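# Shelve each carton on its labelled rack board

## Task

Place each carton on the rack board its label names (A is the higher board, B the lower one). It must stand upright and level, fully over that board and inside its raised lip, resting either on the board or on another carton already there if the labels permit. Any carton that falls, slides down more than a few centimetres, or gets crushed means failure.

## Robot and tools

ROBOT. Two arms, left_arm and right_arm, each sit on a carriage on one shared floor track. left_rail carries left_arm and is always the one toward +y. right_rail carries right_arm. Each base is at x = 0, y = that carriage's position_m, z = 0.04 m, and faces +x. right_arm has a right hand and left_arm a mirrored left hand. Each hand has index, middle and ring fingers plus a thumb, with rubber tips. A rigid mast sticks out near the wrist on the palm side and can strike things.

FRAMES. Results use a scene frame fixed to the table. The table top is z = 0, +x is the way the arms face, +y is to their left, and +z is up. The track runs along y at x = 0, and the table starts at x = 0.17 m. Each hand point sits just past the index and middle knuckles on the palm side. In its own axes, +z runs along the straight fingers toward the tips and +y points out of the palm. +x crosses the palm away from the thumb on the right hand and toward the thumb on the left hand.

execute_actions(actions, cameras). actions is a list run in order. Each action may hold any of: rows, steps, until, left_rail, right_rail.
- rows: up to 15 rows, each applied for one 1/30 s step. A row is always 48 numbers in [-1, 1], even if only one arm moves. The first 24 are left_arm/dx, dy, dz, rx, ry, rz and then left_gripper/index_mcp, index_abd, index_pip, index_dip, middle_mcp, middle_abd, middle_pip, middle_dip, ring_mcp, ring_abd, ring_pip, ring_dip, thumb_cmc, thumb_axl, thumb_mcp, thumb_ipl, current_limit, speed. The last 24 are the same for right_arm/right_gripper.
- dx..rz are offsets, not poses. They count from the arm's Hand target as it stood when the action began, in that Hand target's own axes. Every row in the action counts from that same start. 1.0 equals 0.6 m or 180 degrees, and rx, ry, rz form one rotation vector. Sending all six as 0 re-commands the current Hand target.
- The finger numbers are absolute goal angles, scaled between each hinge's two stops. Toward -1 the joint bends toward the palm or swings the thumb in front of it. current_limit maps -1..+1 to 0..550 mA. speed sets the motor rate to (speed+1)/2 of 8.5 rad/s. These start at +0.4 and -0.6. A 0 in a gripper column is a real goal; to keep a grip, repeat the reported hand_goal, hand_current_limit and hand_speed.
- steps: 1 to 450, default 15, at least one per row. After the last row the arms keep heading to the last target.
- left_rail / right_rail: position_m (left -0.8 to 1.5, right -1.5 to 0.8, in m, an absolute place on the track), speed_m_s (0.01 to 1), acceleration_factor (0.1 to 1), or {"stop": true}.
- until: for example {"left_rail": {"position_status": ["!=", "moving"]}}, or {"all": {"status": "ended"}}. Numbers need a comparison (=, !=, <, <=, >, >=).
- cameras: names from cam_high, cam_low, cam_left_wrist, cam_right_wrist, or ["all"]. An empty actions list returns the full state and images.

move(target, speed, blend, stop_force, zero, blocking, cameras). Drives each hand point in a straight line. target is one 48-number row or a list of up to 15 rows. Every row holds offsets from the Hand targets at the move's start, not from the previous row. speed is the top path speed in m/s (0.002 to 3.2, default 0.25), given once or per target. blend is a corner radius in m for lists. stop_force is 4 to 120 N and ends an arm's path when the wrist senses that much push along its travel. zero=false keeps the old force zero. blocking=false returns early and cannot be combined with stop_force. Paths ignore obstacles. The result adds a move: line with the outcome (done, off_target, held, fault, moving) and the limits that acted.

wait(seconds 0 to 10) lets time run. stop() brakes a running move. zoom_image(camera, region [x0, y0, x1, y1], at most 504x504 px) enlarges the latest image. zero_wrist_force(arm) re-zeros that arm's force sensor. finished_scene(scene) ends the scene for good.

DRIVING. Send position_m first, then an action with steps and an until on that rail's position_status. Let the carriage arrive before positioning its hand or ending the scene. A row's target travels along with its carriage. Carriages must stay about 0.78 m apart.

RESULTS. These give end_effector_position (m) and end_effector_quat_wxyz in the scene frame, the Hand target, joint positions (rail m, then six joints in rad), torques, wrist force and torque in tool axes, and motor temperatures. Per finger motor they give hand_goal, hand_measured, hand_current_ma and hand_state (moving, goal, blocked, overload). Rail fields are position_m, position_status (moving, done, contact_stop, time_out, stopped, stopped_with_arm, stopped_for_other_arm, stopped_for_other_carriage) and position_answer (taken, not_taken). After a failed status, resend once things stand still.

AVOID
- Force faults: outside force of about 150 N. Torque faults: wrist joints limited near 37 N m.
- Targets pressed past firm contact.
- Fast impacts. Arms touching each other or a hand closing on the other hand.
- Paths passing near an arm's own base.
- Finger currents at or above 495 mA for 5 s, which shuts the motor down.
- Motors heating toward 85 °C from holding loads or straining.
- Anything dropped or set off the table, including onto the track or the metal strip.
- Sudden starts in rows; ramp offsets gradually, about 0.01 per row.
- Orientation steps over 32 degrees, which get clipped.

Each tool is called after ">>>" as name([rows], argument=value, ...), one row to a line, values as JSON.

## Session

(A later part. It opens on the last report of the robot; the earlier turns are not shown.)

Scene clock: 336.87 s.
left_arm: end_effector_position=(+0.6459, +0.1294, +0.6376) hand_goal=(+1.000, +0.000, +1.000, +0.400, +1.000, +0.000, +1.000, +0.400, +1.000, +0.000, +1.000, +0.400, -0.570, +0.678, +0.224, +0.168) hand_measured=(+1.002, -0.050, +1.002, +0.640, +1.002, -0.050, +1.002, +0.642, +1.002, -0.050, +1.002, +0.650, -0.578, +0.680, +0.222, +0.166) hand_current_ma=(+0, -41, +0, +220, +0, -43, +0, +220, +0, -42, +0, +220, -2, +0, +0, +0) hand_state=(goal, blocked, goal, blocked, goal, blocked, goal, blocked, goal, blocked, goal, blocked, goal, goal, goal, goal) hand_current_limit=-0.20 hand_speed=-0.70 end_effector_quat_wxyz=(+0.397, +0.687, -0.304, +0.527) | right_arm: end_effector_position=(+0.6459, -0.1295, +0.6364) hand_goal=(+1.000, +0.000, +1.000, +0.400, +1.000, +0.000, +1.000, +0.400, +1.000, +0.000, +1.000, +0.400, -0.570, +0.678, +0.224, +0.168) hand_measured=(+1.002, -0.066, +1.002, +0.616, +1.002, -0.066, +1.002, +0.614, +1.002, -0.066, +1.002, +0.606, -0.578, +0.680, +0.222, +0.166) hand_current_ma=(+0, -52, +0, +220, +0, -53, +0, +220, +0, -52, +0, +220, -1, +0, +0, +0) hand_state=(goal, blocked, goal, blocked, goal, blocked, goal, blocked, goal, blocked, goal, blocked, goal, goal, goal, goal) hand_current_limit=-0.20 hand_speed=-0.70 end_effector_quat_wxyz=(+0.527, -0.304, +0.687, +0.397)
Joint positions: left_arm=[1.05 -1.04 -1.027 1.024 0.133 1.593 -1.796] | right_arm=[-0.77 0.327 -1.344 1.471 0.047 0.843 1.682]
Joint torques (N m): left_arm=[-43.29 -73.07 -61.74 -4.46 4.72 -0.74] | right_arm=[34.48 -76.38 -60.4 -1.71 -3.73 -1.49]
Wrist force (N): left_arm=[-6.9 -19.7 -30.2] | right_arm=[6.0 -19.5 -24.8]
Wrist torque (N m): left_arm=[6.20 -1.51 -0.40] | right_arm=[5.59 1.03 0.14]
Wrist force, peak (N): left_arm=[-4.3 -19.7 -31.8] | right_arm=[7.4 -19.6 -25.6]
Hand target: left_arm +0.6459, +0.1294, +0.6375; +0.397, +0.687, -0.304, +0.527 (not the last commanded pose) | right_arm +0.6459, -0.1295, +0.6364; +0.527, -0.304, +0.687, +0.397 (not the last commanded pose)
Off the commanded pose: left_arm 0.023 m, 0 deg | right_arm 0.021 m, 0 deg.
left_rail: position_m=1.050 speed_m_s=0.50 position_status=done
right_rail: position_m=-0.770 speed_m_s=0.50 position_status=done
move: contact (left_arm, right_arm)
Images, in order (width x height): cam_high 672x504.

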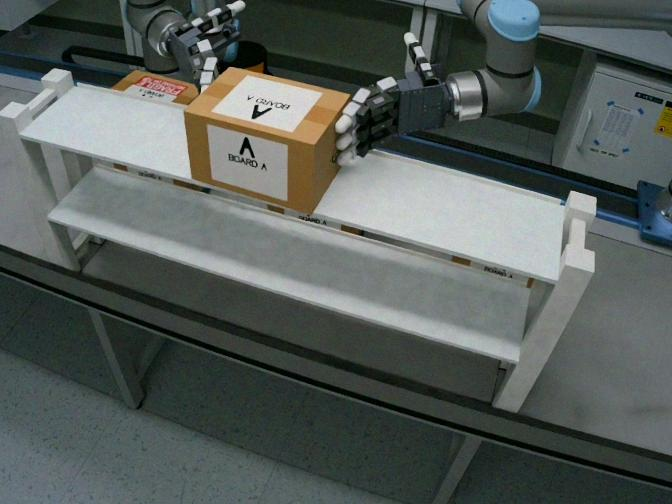

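>>> move(target=[0.00966,0.00224,-0.0013,0,0,0,1,0,1,0.4,1,0,1,0.4,1,0,1,0.4,-0.571,0.678,0.2247,0.1676,-0.2,-0.7,-0.0113,0.00262,-0.0015,0,0,0,1,0,1,0.4,1,0,1,0.4,1,0,1,0.4,-0.571,0.678,0.2247,0.1676,-0.2,-0.7], speed=0.02)

>>> move(target=[-0.00949,0.03067,-0.01772,0,0,0,1,0,1,0.4,1,0,1,0.4,1,0,1,0.4,-0.571,0.678,0.2247,0.1676,-0.2,-0.7,0.00949,0.03067,-0.01772,0,0,0,1,0,1,0.4,1,0,1,0.4,1,0,1,0.4,-0.571,0.678,0.2247,0.1676,-0.2,-0.7], speed=0.01, stop_force=4, cameras=["cam_high"])

>>> zoom_image(camera="cam_high", region=[170, 50, 380, 230])

Scene clock: 341.43 s.
left_arm: end_effector_position=(+0.6459, +0.1294, +0.6435) hand_goal=(+1.000, +0.000, +1.000, +0.400, +1.000, +0.000, +1.000, +0.400, +1.000, +0.000, +1.000, +0.400, -0.570, +0.678, +0.224, +0.168) hand_measured=(+1.002, -0.052, +1.002, +0.640, +1.002, -0.054, +1.002, +0.642, +1.002, -0.054, +1.002, +0.650, -0.578, +0.680, +0.222, +0.166) hand_current_ma=(+0, -46, +0, +220, +0, -48, +0, +220, +0, -48, +0, +220, -2, +0, +0, +0) hand_state=(goal, blocked, goal, blocked, goal, blocked, goal, blocked, goal, blocked, goal, blocked, goal, goal, goal, goal) hand_current_limit=-0.20 hand_speed=-0.70 end_effector_quat_wxyz=(+0.397, +0.687, -0.304, +0.527) | right_arm: end_effector_position=(+0.6459, -0.1295, +0.6433) hand_goal=(+1.000, +0.000, +1.000, +0.400, +1.000, +0.000, +1.000, +0.400, +1.000, +0.000, +1.000, +0.400, -0.570, +0.678, +0.224, +0.168) hand_measured=(+1.002, -0.066, +1.002, +0.616, +1.002, -0.066, +1.002, +0.614, +1.002, -0.066, +1.002, +0.606, -0.578, +0.680, +0.222, +0.166) hand_current_ma=(+0, -52, +0, +220, +0, -53, +0, +220, +0, -52, +0, +220, -1, +0, +0, +0) hand_state=(goal, blocked, goal, blocked, goal, blocked, goal, blocked, goal, blocked, goal, blocked, goal, goal, goal, goal) hand_current_limit=-0.20 hand_speed=-0.70 end_effector_quat_wxyz=(+0.527, -0.304, +0.687, +0.397)
Joint positions: left_arm=[1.05 -1.04 -1.027 1.013 0.144 1.593 -1.796] | right_arm=[-0.77 0.327 -1.345 1.46 0.059 0.843 1.682]
Joint torques (N m): left_arm=[-42.32 -69 -60.02 -4.9 4.31 -0.82] | right_arm=[37.45 -78.05 -61.49 -1.89 -3.18 2.47]
Wrist force (N): left_arm=[-6.3 -19.8 -30.1] | right_arm=[7.5 -18.8 -24.5]
Wrist torque (N m): left_arm=[6.14 -1.36 -0.43] | right_arm=[5.63 1.45 0.44]
Wrist force, peak (N): left_arm=[-7.0 -19.9 -30.5] | right_arm=[6.7 -19.6 -25.1]
Hand target: left_arm +0.6459, +0.1294, +0.6435; +0.397, +0.687, -0.304, +0.527 | right_arm +0.6459, -0.1295, +0.6434; +0.527, -0.304, +0.687, +0.397
Off the commanded pose: left_arm 0.000 m, 0 deg | right_arm 0.000 m, 0 deg.
left_rail: position_m=1.050 speed_m_s=0.50 position_status=done
right_rail: position_m=-0.770 speed_m_s=0.50 position_status=done
move: done

Scene clock: 344.43 s.
left_arm: end_effector_position=(+0.6239, +0.1294, +0.6435) hand_goal=(+1.000, +0.000, +1.000, +0.400, +1.000, +0.000, +1.000, +0.400, +1.000, +0.000, +1.000, +0.400, -0.570, +0.678, +0.224, +0.168) hand_measured=(+1.002, -0.052, +1.002, +0.640, +1.002, -0.054, +1.002, +0.642, +1.002, -0.054, +1.002, +0.650, -0.578, +0.680, +0.222, +0.166) hand_current_ma=(+0, -46, +0, +220, +0, -48, +0, +220, +0, -48, +0, +220, -2, +0, +0, +0) hand_state=(goal, blocked, goal, blocked, goal, blocked, goal, blocked, goal, blocked, goal, blocked, goal, goal, goal, goal) hand_current_limit=-0.20 hand_speed=-0.70 end_effector_quat_wxyz=(+0.397, +0.687, -0.304, +0.527) | right_arm: end_effector_position=(+0.6239, -0.1295, +0.6434) hand_goal=(+1.000, +0.000, +1.000, +0.400, +1.000, +0.000, +1.000, +0.400, +1.000, +0.000, +1.000, +0.400, -0.570, +0.678, +0.224, +0.168) hand_measured=(+1.002, -0.068, +1.002, +0.616, +1.002, -0.068, +1.002, +0.614, +1.002, -0.066, +1.002, +0.606, -0.578, +0.680, +0.222, +0.166) hand_current_ma=(+0, -54, +0, +220, +0, -54, +0, +220, +0, -53, +0, +220, -1, +0, +0, +0) hand_state=(goal, blocked, goal, blocked, goal, blocked, goal, blocked, goal, blocked, goal, blocked, goal, goal, goal, goal) hand_current_limit=-0.20 hand_speed=-0.70 end_effector_quat_wxyz=(+0.527, -0.304, +0.687, +0.397)
Joint positions: left_arm=[1.05 -1.062 -1.055 1.056 0.129 1.571 -1.799] | right_arm=[-0.77 0.337 -1.376 1.498 0.051 0.853 1.685]
Joint torques (N m): left_arm=[-46.38 -90.55 -43.88 -14.6 3.09 -1.67] | right_arm=[38.69 -76.59 -44.25 -8.22 -2.86 2.92]
Wrist force (N): left_arm=[-6.4 -19.7 -29.6] | right_arm=[7.3 -19.1 -24.4]
Wrist torque (N m): left_arm=[6.06 -1.27 -0.47] | right_arm=[5.49 1.48 0.43]
Wrist force, peak (N): left_arm=[-6.0 -20.3 -30.4] | right_arm=[8.2 -19.7 -25.4]
Hand target: left_arm +0.6239, +0.1294, +0.6435; +0.397, +0.687, -0.304, +0.527 | right_arm +0.6239, -0.1295, +0.6434; +0.527, -0.304, +0.687, +0.397
Off the commanded pose: left_arm 0.000 m, 0 deg | right_arm 0.000 m, 0 deg.
left_rail: position_m=1.050 speed_m_s=0.50 position_status=done
right_rail: position_m=-0.770 speed_m_s=0.50 position_status=done
move: done
Images, in order (width x height): cam_high 672x504.

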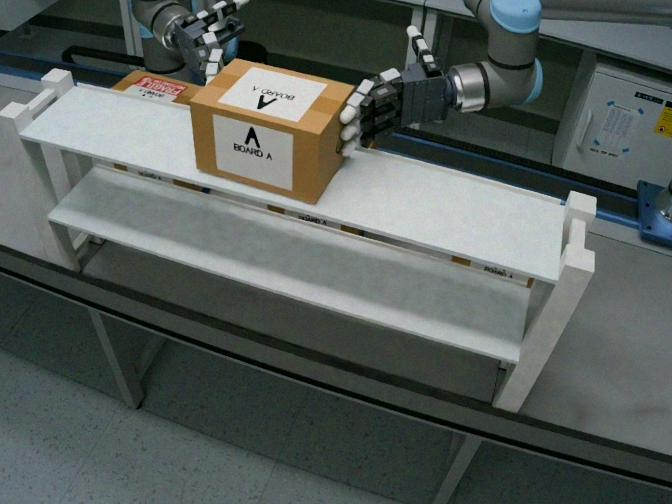

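Scaled by 2.400 from the camera's 672x504 image, which has a finer 960x720 frame.

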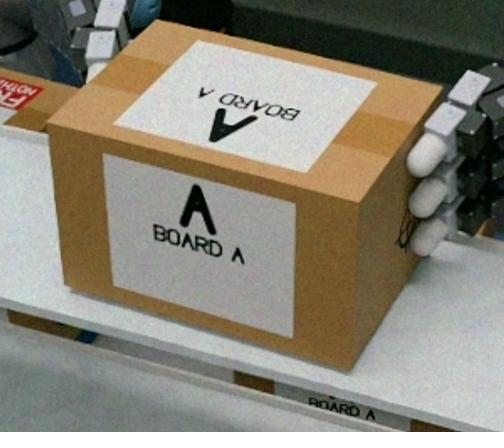

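>>> zoom_image(camera="cam_high", region=[330, 120, 450, 210])

>>> zoom_image(camera="cam_high", region=[60, 70, 200, 175])

>>> zoom_image(camera="cam_high", region=[520, 170, 640, 300])

Scaled by 4.200 from the camera's 672x504 image, which has a finer 960x720 frame.

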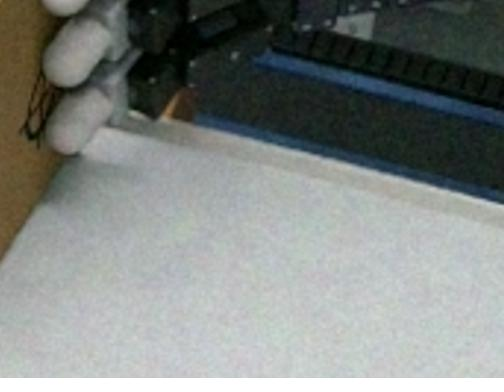

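Scaled by 3.600 from the camera's 672x504 image, which has a finer 960x720 frame.

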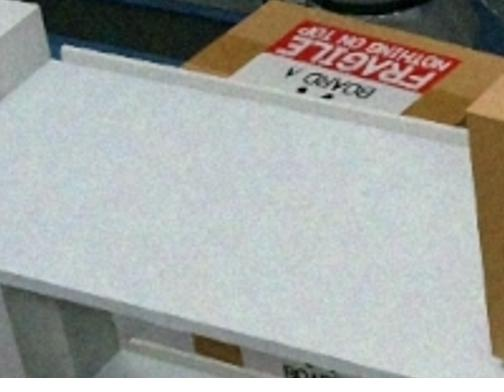

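Scaled by 3.877 from the camera's 672x504 image, which has a finer 960x720 frame.

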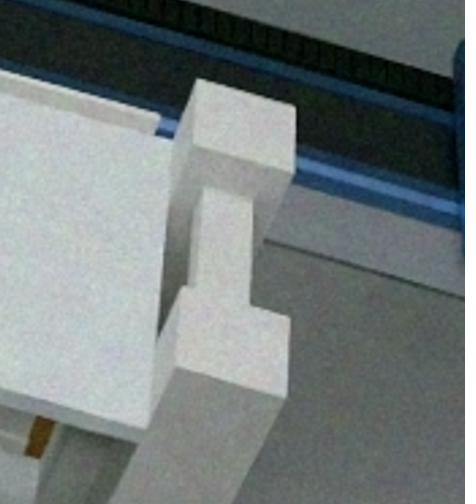

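>>> zoom_image(camera="cam_high", region=[290, 60, 380, 220])

>>> zoom_image(camera="cam_high", region=[180, 50, 300, 140])

>>> zoom_image(camera="cam_high", region=[180, 130, 340, 230])

Scaled by 3.150 from the camera's 672x504 image, which has a finer 960x720 frame.

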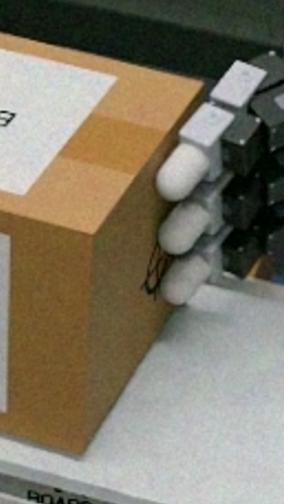

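Scaled by 4.200 from the camera's 672x504 image, which has a finer 960x720 frame.

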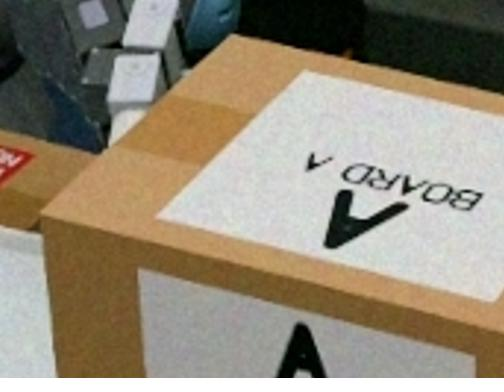

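Scaled by 3.150 from the camera's 672x504 image, which has a finer 960x720 frame.

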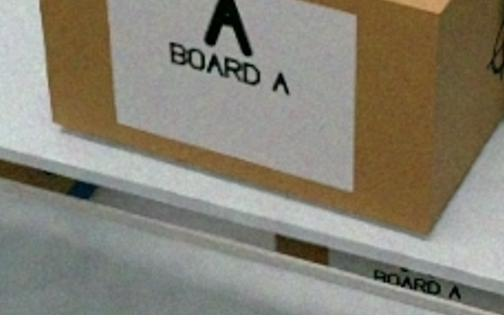

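>>> move(target=[-0.00863,0.02788,-0.01611,0,0,0,1,0,1,0.4,1,0,1,0.4,1,0,1,0.4,-0.571,0.678,0.2247,0.1676,-0.2,-0.7,0.00863,0.02788,-0.01611,0,0,0,1,0,1,0.4,1,0,1,0.4,1,0,1,0.4,-0.571,0.678,0.2247,0.1676,-0.2,-0.7], speed=0.01, stop_force=4, cameras=["cam_high"])

>>> zoom_image(camera="cam_high", region=[170, 50, 380, 230])

Scene clock: 355.10 s.
left_arm: end_effector_position=(+0.6039, +0.1294, +0.6435) hand_goal=(+1.000, +0.000, +1.000, +0.400, +1.000, +0.000, +1.000, +0.400, +1.000, +0.000, +1.000, +0.400, -0.570, +0.678, +0.224, +0.168) hand_measured=(+1.002, -0.052, +1.002, +0.640, +1.002, -0.054, +1.002, +0.642, +1.002, -0.054, +1.002, +0.650, -0.578, +0.680, +0.222, +0.166) hand_current_ma=(+0, -46, +0, +220, +0, -48, +0, +220, +0, -48, +0, +220, -2, +0, +0, +0) hand_state=(goal, blocked, goal, blocked, goal, blocked, goal, blocked, goal, blocked, goal, blocked, goal, goal, goal, goal) hand_current_limit=-0.20 hand_speed=-0.70 end_effector_quat_wxyz=(+0.397, +0.687, -0.304, +0.527) | right_arm: end_effector_position=(+0.6105, -0.1295, +0.6434) hand_goal=(+1.000, +0.000, +1.000, +0.400, +1.000, +0.000, +1.000, +0.400, +1.000, +0.000, +1.000, +0.400, -0.570, +0.678, +0.224, +0.168) hand_measured=(+1.002, -0.068, +1.002, +0.616, +1.002, -0.068, +1.002, +0.614, +1.002, -0.066, +1.002, +0.606, -0.578, +0.680, +0.222, +0.166) hand_current_ma=(+0, -54, +0, +220, +0, -54, +0, +220, +0, -53, +0, +220, -1, +0, +0, +0) hand_state=(goal, blocked, goal, blocked, goal, blocked, goal, blocked, goal, blocked, goal, blocked, goal, goal, goal, goal) hand_current_limit=-0.20 hand_speed=-0.70 end_effector_quat_wxyz=(+0.527, -0.304, +0.687, +0.397)
Joint positions: left_arm=[1.05 -1.083 -1.08 1.093 0.116 1.55 -1.801] | right_arm=[-0.77 0.344 -1.395 1.521 0.046 0.86 1.686]
Joint torques (N m): left_arm=[-45.38 -85.66 -42.41 -13.06 3.42 -1.58] | right_arm=[12.46 -52.81 -61.88 -1.81 -13.98 -2.56]
Wrist force (N): left_arm=[-4.5 -18.7 -29.5] | right_arm=[8.7 -23.1 -19.9]
Wrist torque (N m): left_arm=[6.07 -0.64 -0.08] | right_arm=[5.28 1.33 0.26]
Wrist force, peak (N): left_arm=[-6.6 -19.8 -30.0] | right_arm=[7.9 -18.9 -25.1]
Hand target: left_arm +0.6039, +0.1294, +0.6435; +0.397, +0.687, -0.304, +0.527 | right_arm +0.6105, -0.1295, +0.6434; +0.527, -0.304, +0.687, +0.397 (not the last commanded pose)
Off the commanded pose: left_arm 0.000 m, 0 deg | right_arm 0.007 m, 0 deg.
left_rail: position_m=1.050 speed_m_s=0.50 position_status=done
right_rail: position_m=-0.770 speed_m_s=0.50 position_status=done
move: contact (right_arm)
Images, in order (width x height): cam_high 672x504.

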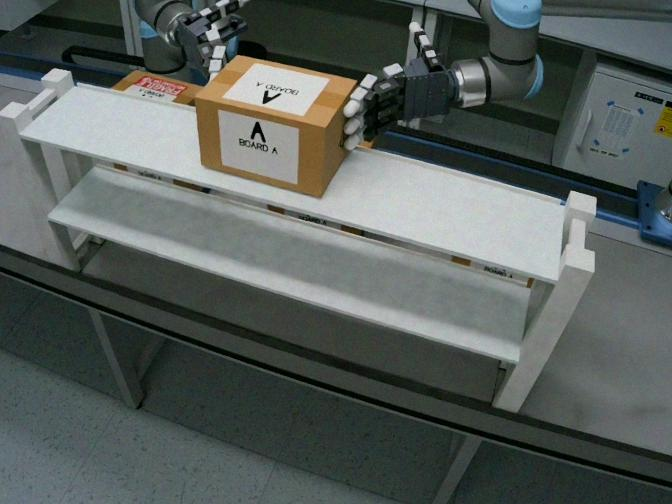

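Scaled by 2.400 from the camera's 672x504 image, which has a finer 960x720 frame.

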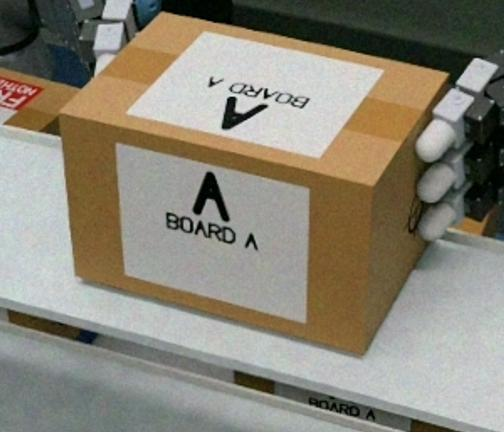

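>>> move(target=[0.00781,-0.02523,0.01457,0,0,0,1,0,1,0.4,1,0,1,0.4,1,0,1,0.4,-0.571,0.678,0.2247,0.1676,-0.2,-0.7,-0.00496,-0.01603,0.00926,0,0,0,1,0,1,0.4,1,0,1,0.4,1,0,1,0.4,-0.571,0.678,0.2247,0.1676,-0.2,-0.7], speed=0.02, cameras=["cam_high"])

>>> zoom_image(camera="cam_high", region=[170, 50, 380, 230])

Scene clock: 358.17 s.
left_arm: end_effector_position=(+0.6220, +0.1294, +0.6435) hand_goal=(+1.000, +0.000, +1.000, +0.400, +1.000, +0.000, +1.000, +0.400, +1.000, +0.000, +1.000, +0.400, -0.570, +0.678, +0.224, +0.168) hand_measured=(+1.002, -0.052, +1.002, +0.640, +1.002, -0.054, +1.002, +0.642, +1.002, -0.054, +1.002, +0.650, -0.578, +0.680, +0.222, +0.166) hand_current_ma=(+0, -46, +0, +220, +0, -48, +0, +220, +0, -48, +0, +220, -2, +0, +0, +0) hand_state=(goal, blocked, goal, blocked, goal, blocked, goal, blocked, goal, blocked, goal, blocked, goal, goal, goal, goal) hand_current_limit=-0.20 hand_speed=-0.70 end_effector_quat_wxyz=(+0.397, +0.687, -0.304, +0.527) | right_arm: end_effector_position=(+0.6220, -0.1295, +0.6434) hand_goal=(+1.000, +0.000, +1.000, +0.400, +1.000, +0.000, +1.000, +0.400, +1.000, +0.000, +1.000, +0.400, -0.570, +0.678, +0.224, +0.168) hand_measured=(+1.002, -0.070, +1.002, +0.616, +1.002, -0.070, +1.002, +0.614, +1.002, -0.070, +1.002, +0.606, -0.578, +0.680, +0.222, +0.166) hand_current_ma=(+0, -59, +0, +220, +0, -60, +0, +220, +0, -58, +0, +220, -1, +0, +0, +0) hand_state=(goal, blocked, goal, blocked, goal, blocked, goal, blocked, goal, blocked, goal, blocked, goal, goal, goal, goal) hand_current_limit=-0.20 hand_speed=-0.70 end_effector_quat_wxyz=(+0.527, -0.304, +0.687, +0.397)
Joint positions: left_arm=[1.05 -1.064 -1.058 1.06 0.127 1.569 -1.799] | right_arm=[-0.77 0.338 -1.379 1.501 0.05 0.854 1.685]
Joint torques (N m): left_arm=[-12.36 -65.36 -61.64 -4.52 10.9 1.77] | right_arm=[10.3 -50.96 -62.31 -2.09 -12.67 -2.65]
Wrist force (N): left_arm=[-6.7 -19.4 -29.6] | right_arm=[7.8 -19.4 -24.5]
Wrist torque (N m): left_arm=[6.09 -1.44 -0.48] | right_arm=[5.50 1.31 0.42]
Wrist force, peak (N): left_arm=[-5.4 -18.7 -31.2] | right_arm=[8.7 -20.1 -24.8]
Hand target: left_arm +0.6220, +0.1294, +0.6435; +0.397, +0.687, -0.304, +0.527 | right_arm +0.6220, -0.1295, +0.6434; +0.527, -0.304, +0.687, +0.397
Off the commanded pose: left_arm 0.000 m, 0 deg | right_arm 0.000 m, 0 deg.
left_rail: position_m=1.050 speed_m_s=0.50 position_status=done
right_rail: position_m=-0.770 speed_m_s=0.50 position_status=done
move: done
Images, in order (width x height): cam_high 672x504.

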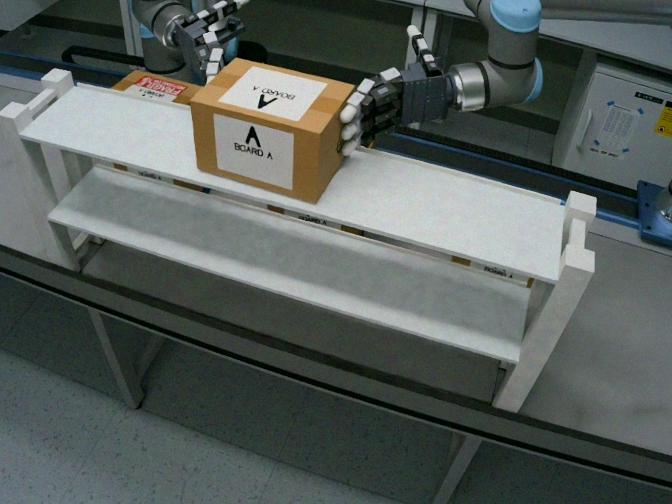

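Scaled by 2.400 from the camera's 672x504 image, which has a finer 960x720 frame.

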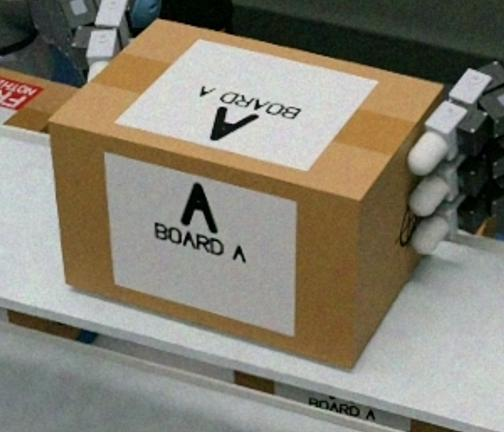

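>>> move(target=[-0.01449,-0.00336,0.00194,0,0,0,1,0,1,0.4,1,0,1,0.4,1,0,1,0.4,-0.571,0.678,0.2247,0.1676,-0.2,-0.7,0.01449,-0.00336,0.00194,0,0,0,1,0,1,0.4,1,0,1,0.4,1,0,1,0.4,-0.571,0.678,0.2247,0.1676,-0.2,-0.7], speed=0.01)

Scene clock: 359.83 s.
left_arm: end_effector_position=(+0.6220, +0.1294, +0.6346) hand_goal=(+1.000, +0.000, +1.000, +0.400, +1.000, +0.000, +1.000, +0.400, +1.000, +0.000, +1.000, +0.400, -0.570, +0.678, +0.224, +0.168) hand_measured=(+1.002, -0.028, +1.002, +0.640, +1.002, -0.028, +1.002, +0.642, +1.002, -0.030, +1.002, +0.650, -0.578, +0.680, +0.222, +0.166) hand_current_ma=(+0, -14, +0, +220, +0, -16, +0, +220, +0, -16, +0, +220, -2, +0, +0, +0) hand_state=(goal, blocked, goal, blocked, goal, blocked, goal, blocked, goal, blocked, goal, blocked, goal, goal, goal, goal) hand_current_limit=-0.20 hand_speed=-0.70 end_effector_quat_wxyz=(+0.397, +0.687, -0.304, +0.527) | right_arm: end_effector_position=(+0.6220, -0.1295, +0.6344) hand_goal=(+1.000, +0.000, +1.000, +0.400, +1.000, +0.000, +1.000, +0.400, +1.000, +0.000, +1.000, +0.400, -0.570, +0.678, +0.224, +0.168) hand_measured=(+1.002, -0.054, +1.002, +0.616, +1.002, -0.056, +1.002, +0.614, +1.002, -0.054, +1.002, +0.606, -0.578, +0.680, +0.222, +0.166) hand_current_ma=(+0, -36, +0, +220, +0, -36, +0, +220, +0, -36, +0, +220, -1, +0, +0, +0) hand_state=(goal, blocked, goal, blocked, goal, blocked, goal, blocked, goal, blocked, goal, blocked, goal, goal, goal, goal) hand_current_limit=-0.20 hand_speed=-0.70 end_effector_quat_wxyz=(+0.527, -0.304, +0.687, +0.397)
Joint positions: left_arm=[1.05 -1.064 -1.058 1.075 0.112 1.569 -1.799] | right_arm=[-0.77 0.338 -1.377 1.515 0.034 0.854 1.685]
Joint torques (N m): left_arm=[-13.47 -60.09 -40.03 -13 10.06 1.53] | right_arm=[14.08 -43.84 -38.06 -6.06 -11.12 -2.1]
Wrist force (N): left_arm=[-0.8 -18.2 -33.2] | right_arm=[1.3 -17.9 -27.8]
Wrist torque (N m): left_arm=[6.51 -1.04 0.26] | right_arm=[5.97 0.64 -0.38]
Wrist force, peak (N): left_arm=[-0.4 -17.7 -33.8] | right_arm=[1.8 -18.4 -28.0]
Hand target: left_arm +0.6220, +0.1294, +0.6345; +0.397, +0.687, -0.304, +0.527 | right_arm +0.6220, -0.1295, +0.6344; +0.527, -0.304, +0.687, +0.397
Off the commanded pose: left_arm 0.000 m, 0 deg | right_arm 0.000 m, 0 deg.
left_rail: position_m=1.050 speed_m_s=0.50 position_status=done
right_rail: position_m=-0.770 speed_m_s=0.50 position_status=done
move: done

>>> move([
  [0,0,0,0,0,0,1,0,1,0.9,1,0,1,0.9,1,0,1,0.9,-0.571,0.678,0.2247,0.1676,-0.2,-0.7,0,0,0,0,0,0,1,0,1,0.9,1,0,1,0.9,1,0,1,0.9,-0.571,0.678,0.2247,0.1676,-0.2,-0.7],
  [0,-0.025,-0.0433,0,0,0,1,0,1,0.9,1,0,1,0.9,1,0,1,0.9,-0.571,0.678,0.2247,0.1676,-0.2,-0.7,0,-0.025,-0.0433,0,0,0,1,0,1,0.9,1,0,1,0.9,1,0,1,0.9,-0.571,0.678,0.2247,0.1676,-0.2,-0.7],
], speed=0.05, cameras=["cam_high"])

>>> zoom_image(camera="cam_high", region=[170, 50, 420, 230])

Scene clock: 363.47 s.
left_arm: end_effector_position=(+0.6220, +0.1594, +0.6345) hand_goal=(+1.000, +0.000, +1.000, +0.900, +1.000, +0.000, +1.000, +0.900, +1.000, +0.000, +1.000, +0.900, -0.570, +0.678, +0.224, +0.168) hand_measured=(+1.000, -0.012, +1.000, +0.898, +1.000, -0.012, +1.000, +0.898, +1.000, -0.010, +1.000, +0.896, -0.578, +0.680, +0.222, +0.166) hand_current_ma=(+0, -4, +0, +0, +0, -3, +0, +0, +0, -3, +0, +0, -2, +0, +0, +0) hand_state=(goal, goal, goal, goal, goal, goal, goal, goal, goal, goal, goal, goal, goal, goal, goal, goal) hand_current_limit=-0.20 hand_speed=-0.70 end_effector_quat_wxyz=(+0.397, +0.687, -0.304, +0.527) | right_arm: end_effector_position=(+0.6220, -0.1595, +0.6344) hand_goal=(+1.000, +0.000, +1.000, +0.900, +1.000, +0.000, +1.000, +0.900, +1.000, +0.000, +1.000, +0.900, -0.570, +0.678, +0.224, +0.168) hand_measured=(+1.000, -0.012, +1.000, +0.896, +1.000, -0.012, +1.000, +0.898, +1.000, -0.010, +1.000, +0.898, -0.578, +0.680, +0.222, +0.166) hand_current_ma=(+0, -2, +0, +0, +0, -2, +0, +0, +0, -1, +0, +0, -1, +0, +0, +0) hand_state=(goal, goal, goal, goal, goal, goal, goal, goal, goal, goal, goal, goal, goal, goal, goal, goal) hand_current_limit=-0.20 hand_speed=-0.70 end_effector_quat_wxyz=(+0.527, -0.304, +0.687, +0.397)
Joint positions: left_arm=[1.05 -1.046 -1.099 1.139 0.091 1.586 -1.797] | right_arm=[-0.77 0.295 -1.403 1.546 0.036 0.812 1.675]
Joint torques (N m): left_arm=[14.48 -90.75 -34.95 -5.54 2.56 1.81] | right_arm=[-15.14 -69.16 -33.44 0.97 -3.49 -3.07]
Wrist force (N): left_arm=[-1.0 0.9 -0.3] | right_arm=[-1.6 0.5 3.6]
Wrist torque (N m): left_arm=[0.26 0.04 -0.19] | right_arm=[-0.34 -0.14 -0.24]
Wrist force, peak (N): left_arm=[-0.4 -18.2 -33.8] | right_arm=[1.3 -18.1 -28.7]
Hand target: left_arm +0.6220, +0.1594, +0.6345; +0.397, +0.687, -0.304, +0.527 | right_arm +0.6220, -0.1595, +0.6344; +0.527, -0.304, +0.687, +0.397
Off the commanded pose: left_arm 0.000 m, 0 deg | right_arm 0.000 m, 0 deg.
left_rail: position_m=1.050 speed_m_s=0.50 position_status=done
right_rail: position_m=-0.770 speed_m_s=0.50 position_status=done
move: done
Images, in order (width x height): cam_high 672x504.

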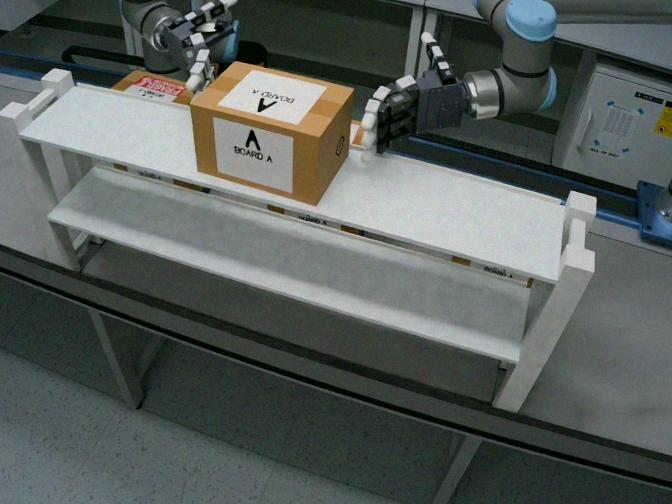

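Scaled by 2.016 from the camera's 672x504 image, which has a finer 960x720 frame.

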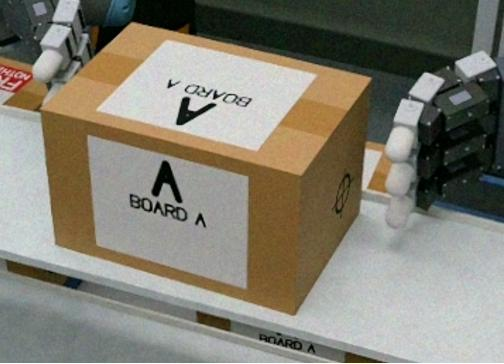

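>>> move(target=[-0.07327,0.23698,-0.13685,0,0,0,1,0,1,0.9,1,0,1,0.9,1,0,1,0.9,-0.571,0.678,0.2247,0.1676,-0.2,-0.7,0.07327,0.23698,-0.13685,0,0,0,1,0,1,0.9,1,0,1,0.9,1,0,1,0.9,-0.571,0.678,0.2247,0.1676,-0.2,-0.7], speed=0.15)

>>> execute_actions([
  {"right_rail":{"position_m":-1.05},"left_rail":{"position_m":0.77},"steps":150,"until":{"all":{"status":"ended"}}},
], cameras=["all"])

Scene clock: 366.57 s.
left_arm: end_effector_position=(+0.4521, +0.1594, +0.6345) hand_goal=(+1.000, +0.000, +1.000, +0.900, +1.000, +0.000, +1.000, +0.900, +1.000, +0.000, +1.000, +0.900, -0.570, +0.678, +0.224, +0.168) hand_measured=(+1.000, -0.012, +1.000, +0.898, +1.000, -0.012, +1.000, +0.898, +1.000, -0.010, +1.000, +0.896, -0.578, +0.680, +0.222, +0.166) hand_current_ma=(+0, -3, +0, +0, +0, -3, +0, +0, +0, -2, +0, +0, -2, +0, +0, +0) hand_state=(goal, goal, goal, goal, goal, goal, goal, goal, goal, goal, goal, goal, goal, goal, goal, goal) hand_current_limit=-0.20 hand_speed=-0.70 end_effector_quat_wxyz=(+0.397, +0.687, -0.304, +0.527) | right_arm: end_effector_position=(+0.4521, -0.1595, +0.6344) hand_goal=(+1.000, +0.000, +1.000, +0.900, +1.000, +0.000, +1.000, +0.900, +1.000, +0.000, +1.000, +0.900, -0.570, +0.678, +0.224, +0.168) hand_measured=(+1.000, -0.012, +1.000, +0.896, +1.000, -0.012, +1.000, +0.898, +1.000, -0.010, +1.000, +0.898, -0.578, +0.680, +0.222, +0.166) hand_current_ma=(+0, -2, +0, +0, +0, -2, +0, +0, +0, -1, +0, +0, -1, +0, +0, +0) hand_state=(goal, goal, goal, goal, goal, goal, goal, goal, goal, goal, goal, goal, goal, goal, goal, goal) hand_current_limit=-0.20 hand_speed=-0.70 end_effector_quat_wxyz=(+0.527, -0.304, +0.687, +0.397)
Joint positions: left_arm=[1.05 -1.245 -1.279 1.39 0.021 1.39 -1.823] | right_arm=[-0.77 0.395 -1.638 1.793 0.009 0.91 1.697]
Joint torques (N m): left_arm=[-19.49 -78.52 -34.97 -5.45 -2.64 -2.29] | right_arm=[12.48 -47.42 -34.09 -2.92 3.27 3.26]
Wrist force (N): left_arm=[-0.9 1.1 -0.5] | right_arm=[-1.3 0.9 3.7]
Wrist torque (N m): left_arm=[0.31 0.04 0.08] | right_arm=[-0.32 -0.17 -0.40]
Wrist force, peak (N): left_arm=[-1.7 2.0 -1.2] | right_arm=[-2.2 0.5 4.2]
Hand target: left_arm +0.4520, +0.1594, +0.6345; +0.397, +0.687, -0.304, +0.527 | right_arm +0.4520, -0.1595, +0.6344; +0.527, -0.304, +0.687, +0.397
Off the commanded pose: left_arm 0.000 m, 0 deg | right_arm 0.000 m, 0 deg.
left_rail: position_m=1.050 speed_m_s=0.50 position_status=done
right_rail: position_m=-0.770 speed_m_s=0.50 position_status=done
move: done

Scene clock: 367.97 s.
left_arm: end_effector_position=(+0.4520, +0.1215, +0.6346) hand_goal=(+1.000, +0.000, +1.000, +0.900, +1.000, +0.000, +1.000, +0.900, +1.000, +0.000, +1.000, +0.900, -0.570, +0.678, +0.224, +0.168) hand_measured=(+1.000, -0.012, +1.000, +0.898, +1.000, -0.012, +1.000, +0.898, +1.000, -0.010, +1.000, +0.896, -0.578, +0.680, +0.222, +0.166) hand_current_ma=(+0, -3, +0, +0, +0, -3, +0, +0, +0, -2, +0, +0, -2, +0, +0, +0) hand_state=(goal, goal, goal, goal, goal, goal, goal, goal, goal, goal, goal, goal, goal, goal, goal, goal) hand_current_limit=-0.20 hand_speed=-0.70 end_effector_quat_wxyz=(+0.397, +0.687, -0.304, +0.527) | right_arm: end_effector_position=(+0.4520, -0.4395, +0.6344) hand_goal=(+1.000, +0.000, +1.000, +0.900, +1.000, +0.000, +1.000, +0.900, +1.000, +0.000, +1.000, +0.900, -0.570, +0.678, +0.224, +0.168) hand_measured=(+1.000, -0.010, +1.000, +0.896, +1.000, -0.012, +1.000, +0.898, +1.000, -0.010, +1.000, +0.898, -0.578, +0.680, +0.222, +0.166) hand_current_ma=(+0, -2, +0, +0, +0, -2, +0, +0, +0, -1, +0, +0, -1, +0, +0, +0) hand_state=(goal, goal, goal, goal, goal, goal, goal, goal, goal, goal, goal, goal, goal, goal, goal, goal) hand_current_limit=-0.20 hand_speed=-0.70 end_effector_quat_wxyz=(+0.527, -0.304, +0.687, +0.397)
Joint positions: left_arm=[1.012 -1.245 -1.279 1.39 0.021 1.389 -1.823] | right_arm=[-1.05 0.395 -1.638 1.794 0.009 0.91 1.697]
Joint torques (N m): left_arm=[14.1 -56.49 -36.55 1.45 -2.51 -2.41] | right_arm=[8.56 -34.63 -39.35 -0.7 2.46 3.14]
Wrist force (N): left_arm=[-1.0 0.7 -0.6] | right_arm=[-1.2 1.0 3.8]
Wrist torque (N m): left_arm=[0.29 0.05 0.09] | right_arm=[-0.31 -0.20 -0.39]
Wrist force, peak (N): left_arm=[-1.2 2.5 2.1] | right_arm=[-1.3 1.7 5.3]
Hand target: left_arm +0.4520, +0.1215, +0.6345; +0.397, +0.687, -0.304, +0.527 | right_arm +0.4520, -0.4395, +0.6344; +0.527, -0.304, +0.687, +0.397
Off the commanded pose: left_arm 0.000 m, 0 deg | right_arm 0.000 m, 0 deg.
left_rail: position_m=1.012 speed_m_s=0.50 position_status=stopped_for_other_arm position_answer=taken
right_rail: position_m=-1.050 speed_m_s=0.50 position_status=done

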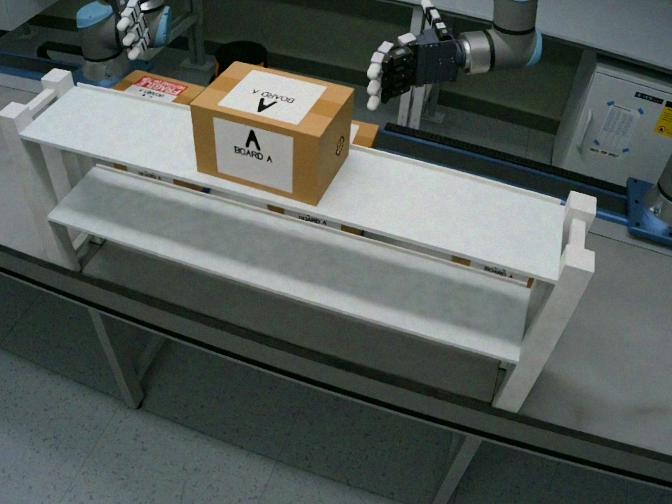

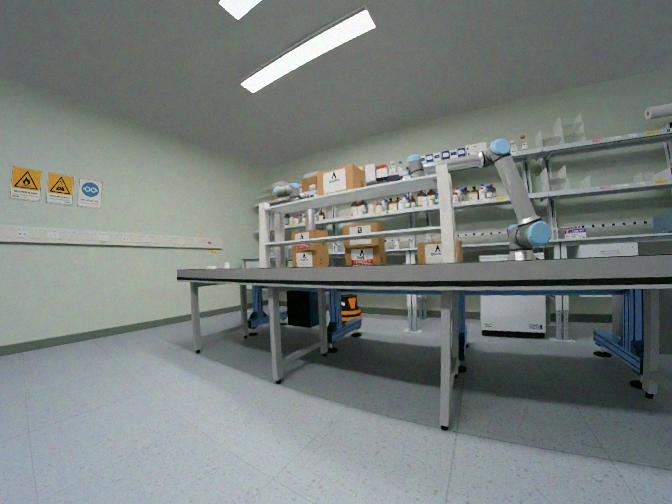

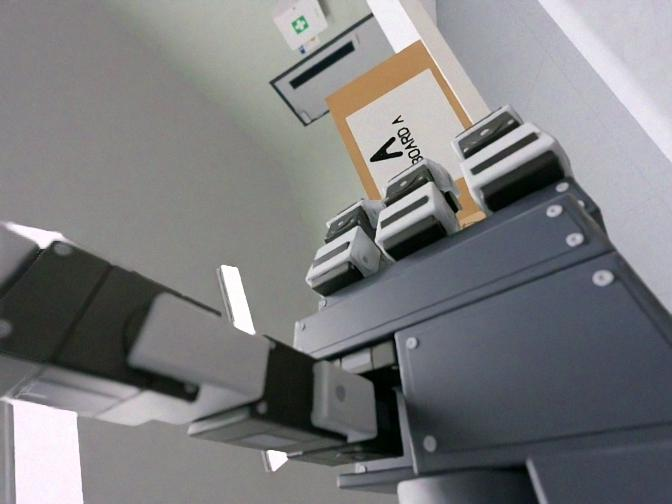

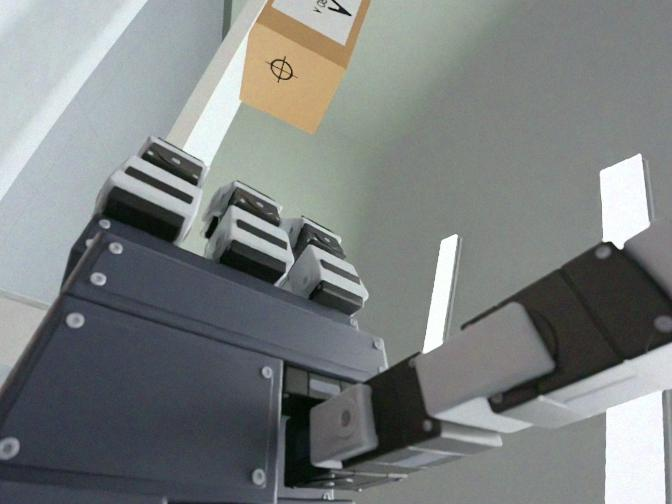

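>>> execute_actions([
  {"left_rail":{"position_m":0.77},"steps":150,"until":{"all":{"status":"ended"}}},
])

Scene clock: 369.53 s.
left_arm: end_effector_position=(+0.4521, -0.1206, +0.6345) hand_goal=(+1.000, +0.000, +1.000, +0.900, +1.000, +0.000, +1.000, +0.900, +1.000, +0.000, +1.000, +0.900, -0.570, +0.678, +0.224, +0.168) hand_measured=(+1.000, -0.012, +1.000, +0.898, +1.000, -0.012, +1.000, +0.898, +1.000, -0.010, +1.000, +0.896, -0.578, +0.680, +0.222, +0.166) hand_current_ma=(+0, -3, +0, +0, +0, -3, +0, +0, +0, -2, +0, +0, -2, +0, +0, +0) hand_state=(goal, goal, goal, goal, goal, goal, goal, goal, goal, goal, goal, goal, goal, goal, goal, goal) hand_current_limit=-0.20 hand_speed=-0.70 end_effector_quat_wxyz=(+0.397, +0.687, -0.304, +0.527) | right_arm: end_effector_position=(+0.4520, -0.4395, +0.6344) hand_goal=(+1.000, +0.000, +1.000, +0.900, +1.000, +0.000, +1.000, +0.900, +1.000, +0.000, +1.000, +0.900, -0.570, +0.678, +0.224, +0.168) hand_measured=(+1.000, -0.010, +1.000, +0.896, +1.000, -0.012, +1.000, +0.898, +1.000, -0.010, +1.000, +0.898, -0.578, +0.680, +0.222, +0.166) hand_current_ma=(+0, -2, +0, +0, +0, -2, +0, +0, +0, -1, +0, +0, -1, +0, +0, +0) hand_state=(goal, goal, goal, goal, goal, goal, goal, goal, goal, goal, goal, goal, goal, goal, goal, goal) hand_current_limit=-0.20 hand_speed=-0.70 end_effector_quat_wxyz=(+0.527, -0.304, +0.687, +0.397)
Joint positions: left_arm=[0.77 -1.245 -1.279 1.39 0.021 1.389 -1.823] | right_arm=[-1.05 0.395 -1.638 1.794 0.009 0.91 1.697]
Joint torques (N m): left_arm=[-11.25 -68.65 -40 0.7 -2.39 -2.45] | right_arm=[4.01 -27.29 -46.09 0.67 0.59 3.19]
Wrist force (N): left_arm=[-0.5 0.8 -0.6] | right_arm=[-1.4 0.9 3.5]
Wrist torque (N m): left_arm=[0.30 -0.01 0.12] | right_arm=[-0.31 -0.17 -0.41]
Wrist force, peak (N): left_arm=[-1.1 0.2 -1.8] | right_arm=[-1.7 1.1 4.1]
Hand target: left_arm +0.4520, -0.1206, +0.6345; +0.397, +0.687, -0.304, +0.527 | right_arm +0.4520, -0.4395, +0.6344; +0.527, -0.304, +0.687, +0.397
Off the commanded pose: left_arm 0.000 m, 0 deg | right_arm 0.000 m, 0 deg.
left_rail: position_m=0.770 speed_m_s=0.50 position_status=done
right_rail: position_m=-1.050 speed_m_s=0.50 position_status=done

>>> execute_actions(actions=[], cameras=["cam_low","cam_high"])

>>> zoom_image(camera="cam_low", region=[170, 150, 420, 290])

>>> zoom_image(camera="cam_high", region=[0, 0, 300, 160])

Scene clock: 374.43 s.
left_arm: end_effector_position=(+0.4520, -0.1206, +0.6345) hand_goal=(+1.000, +0.000, +1.000, +0.900, +1.000, +0.000, +1.000, +0.900, +1.000, +0.000, +1.000, +0.900, -0.570, +0.678, +0.224, +0.168) hand_measured=(+1.000, -0.012, +1.000, +0.898, +1.000, -0.012, +1.000, +0.898, +1.000, -0.010, +1.000, +0.896, -0.578, +0.680, +0.222, +0.166) hand_current_ma=(+0, -3, +0, +0, +0, -3, +0, +0, +0, -2, +0, +0, -2, +0, +0, +0) hand_state=(goal, goal, goal, goal, goal, goal, goal, goal, goal, goal, goal, goal, goal, goal, goal, goal) hand_current_limit=-0.20 hand_speed=-0.70 end_effector_quat_wxyz=(+0.397, +0.687, -0.304, +0.527) | right_arm: end_effector_position=(+0.4520, -0.4395, +0.6344) hand_goal=(+1.000, +0.000, +1.000, +0.900, +1.000, +0.000, +1.000, +0.900, +1.000, +0.000, +1.000, +0.900, -0.570, +0.678, +0.224, +0.168) hand_measured=(+1.000, -0.010, +1.000, +0.896, +1.000, -0.012, +1.000, +0.898, +1.000, -0.010, +1.000, +0.898, -0.578, +0.680, +0.222, +0.166) hand_current_ma=(+0, -2, +0, +0, +0, -2, +0, +0, +0, -1, +0, +0, -1, +0, +0, +0) hand_state=(goal, goal, goal, goal, goal, goal, goal, goal, goal, goal, goal, goal, goal, goal, goal, goal) hand_current_limit=-0.20 hand_speed=-0.70 end_effector_quat_wxyz=(+0.527, -0.304, +0.687, +0.397)
Joint positions: left_arm=[0.77 -1.245 -1.279 1.39 0.021 1.389 -1.823] | right_arm=[-1.05 0.395 -1.638 1.793 0.009 0.91 1.697]
Joint velocities: within noise
Joint torques (N m): left_arm=[-14.67 -75.98 -45.59 -1.64 -2.25 -2.34] | right_arm=[-2.4 -25.31 -50.37 0.56 -1.99 2.79]
Motor temperatures (°C): left_arm=[29 23 29 31 35 33] | right_arm=[27 24 26 34 32 33]
Wrist force (N): left_arm=[-0.7 0.6 -0.8] | right_arm=[-1.3 1.1 3.3]
Wrist torque (N m): left_arm=[0.30 0.01 0.11] | right_arm=[-0.25 -0.18 -0.39]
Wrist force, peak (N): left_arm=[-1.1 0.7 -0.8] | right_arm=[-1.8 1.0 4.1]
Hand target: left_arm +0.4520, -0.1206, +0.6345; +0.397, +0.687, -0.304, +0.527 | right_arm +0.4520, -0.4395, +0.6344; +0.527, -0.304, +0.687, +0.397
Off the commanded pose: left_arm 0.000 m, 0 deg | right_arm 0.000 m, 0 deg.
left_rail: position_m=0.770 speed_m_s=0.50 position_status=done
right_rail: position_m=-1.050 speed_m_s=0.50 position_status=done
Images, in order (width x height): cam_high 672x504, cam_low 672x504.

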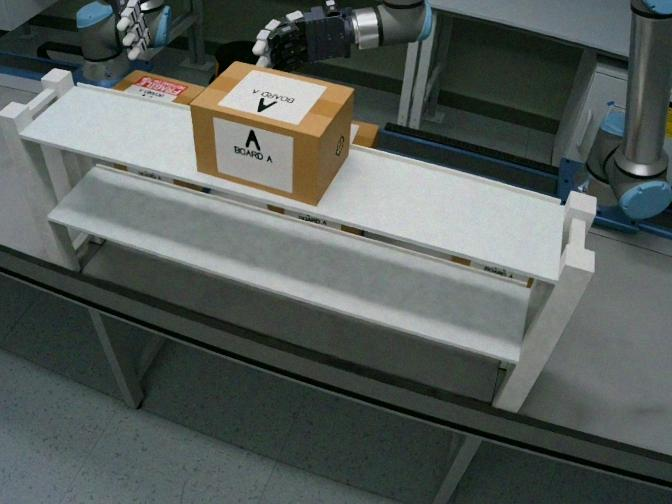

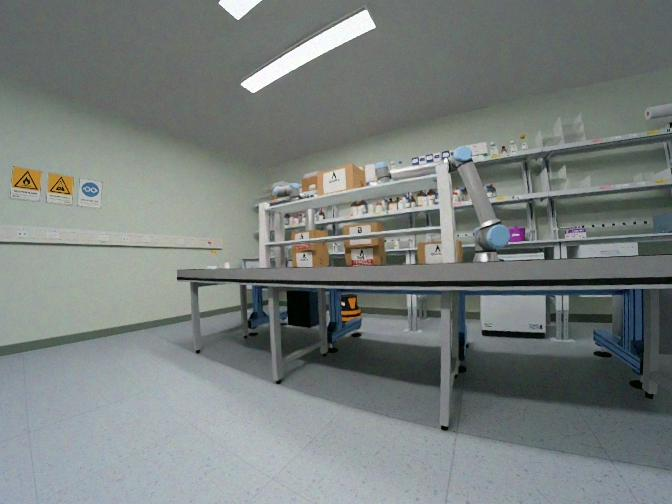

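Scaled by 2.016 from the camera's 672x504 image, which has a finer 960x720 frame.

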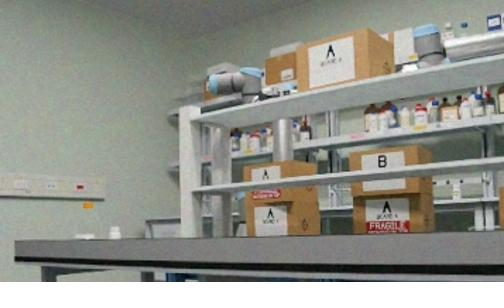

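Scaled by 1.680 from the camera's 672x504 image, which has a finer 960x720 frame.

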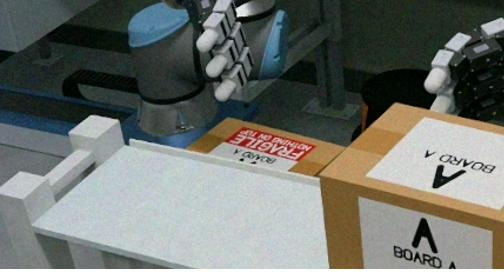

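>>> move([
  [-0.09144,0.46923,0.13012,0,0,0,1,0,1,0.7,1,0,1,0.7,1,0,1,0.7,-0.571,0.678,0.2247,0.1676,-0.2,-0.7,0.09144,0.11432,-0.4846,0,0,0,1,0,1,0.7,1,0,1,0.7,1,0,1,0.7,-0.571,0.678,0.2247,0.1676,-0.2,-0.7],
  [-0.57198,0.35774,0.1945,0,0,0,1,0,1,0.7,1,0,1,0.7,1,0,1,0.7,-0.571,0.678,0.2247,0.1676,-0.2,-0.7,0.57198,0.00283,-0.42022,0,0,0,1,0,1,0.7,1,0,1,0.7,1,0,1,0.7,-0.571,0.678,0.2247,0.1676,-0.2,-0.7],
], speed=0.2, blend=[0.04,0], cameras=["cam_left_wrist","cam_right_wrist"])

Scene clock: 379.70 s.
left_arm: end_effector_position=(+0.2400, -0.3290, +0.3361) hand_goal=(+1.000, +0.000, +1.000, +0.700, +1.000, +0.000, +1.000, +0.700, +1.000, +0.000, +1.000, +0.700, -0.570, +0.678, +0.224, +0.168) hand_measured=(+1.000, -0.012, +1.000, +0.702, +1.000, -0.012, +1.000, +0.702, +1.000, -0.010, +1.000, +0.704, -0.578, +0.680, +0.222, +0.166) hand_current_ma=(+0, -3, +0, +0, +0, -3, +0, +0, +0, -2, +0, +0, -2, +0, +0, +0) hand_state=(goal, goal, goal, goal, goal, goal, goal, goal, goal, goal, goal, goal, goal, goal, goal, goal) hand_current_limit=-0.20 hand_speed=-0.70 end_effector_quat_wxyz=(+0.397, +0.687, -0.304, +0.527) | right_arm: end_effector_position=(+0.2401, -0.6571, +0.3359) hand_goal=(+1.000, +0.000, +1.000, +0.700, +1.000, +0.000, +1.000, +0.700, +1.000, +0.000, +1.000, +0.700, -0.570, +0.678, +0.224, +0.168) hand_measured=(+1.000, -0.010, +1.000, +0.704, +1.000, -0.010, +1.000, +0.702, +1.000, -0.010, +1.000, +0.702, -0.578, +0.680, +0.222, +0.166) hand_current_ma=(+0, -1, +0, +0, +0, -2, +0, +0, +0, -1, +0, +0, -1, +0, +0, +0) hand_state=(goal, goal, goal, goal, goal, goal, goal, goal, goal, goal, goal, goal, goal, goal, goal, goal) hand_current_limit=-0.20 hand_speed=-0.70 end_effector_quat_wxyz=(+0.527, -0.304, +0.687, +0.397)
Joint positions: left_arm=[0.77 -1.557 -0.943 1.437 -0.347 1.081 -1.868] | right_arm=[-1.05 -0.219 -2.003 2.643 -0.211 0.317 1.389]
Joint torques (N m): left_arm=[0.65 -69.7 -28.39 -5.03 1.11 1.81] | right_arm=[12.12 15.3 -24.13 -0.52 2.7 3.38]
Wrist force (N): left_arm=[-1.0 0.7 -0.5] | right_arm=[-1.6 0.7 3.5]
Wrist torque (N m): left_arm=[0.28 0.02 0.09] | right_arm=[-0.35 -0.10 -0.44]
Wrist force, peak (N): left_arm=[-2.7 0.1 0.0] | right_arm=[-1.7 0.9 5.7]
Hand target: left_arm +0.2401, -0.3290, +0.3360; +0.397, +0.687, -0.304, +0.527 | right_arm +0.2401, -0.6570, +0.3359; +0.527, -0.304, +0.687, +0.397
Off the commanded pose: left_arm 0.000 m, 0 deg | right_arm 0.000 m, 0 deg.
left_rail: position_m=0.770 speed_m_s=0.50 position_status=done
right_rail: position_m=-1.050 speed_m_s=0.50 position_status=done
move: done
Images, in order (width x height): cam_left_wrist 672x504, cam_right_wrist 672x504.

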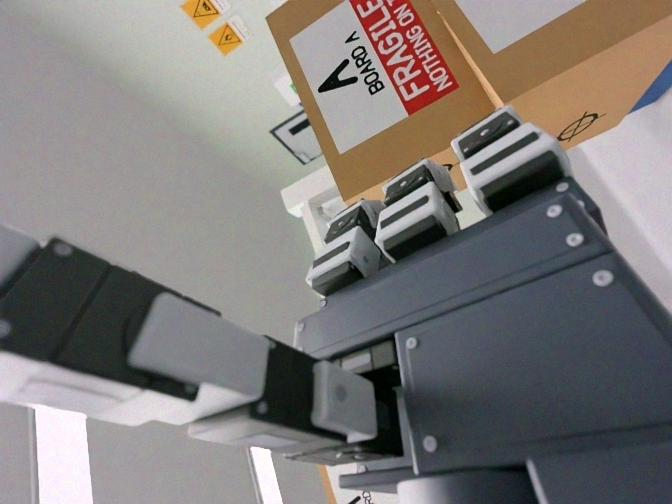

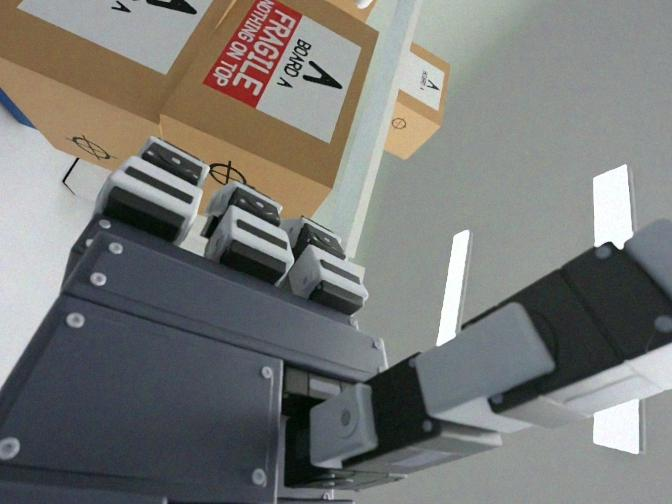

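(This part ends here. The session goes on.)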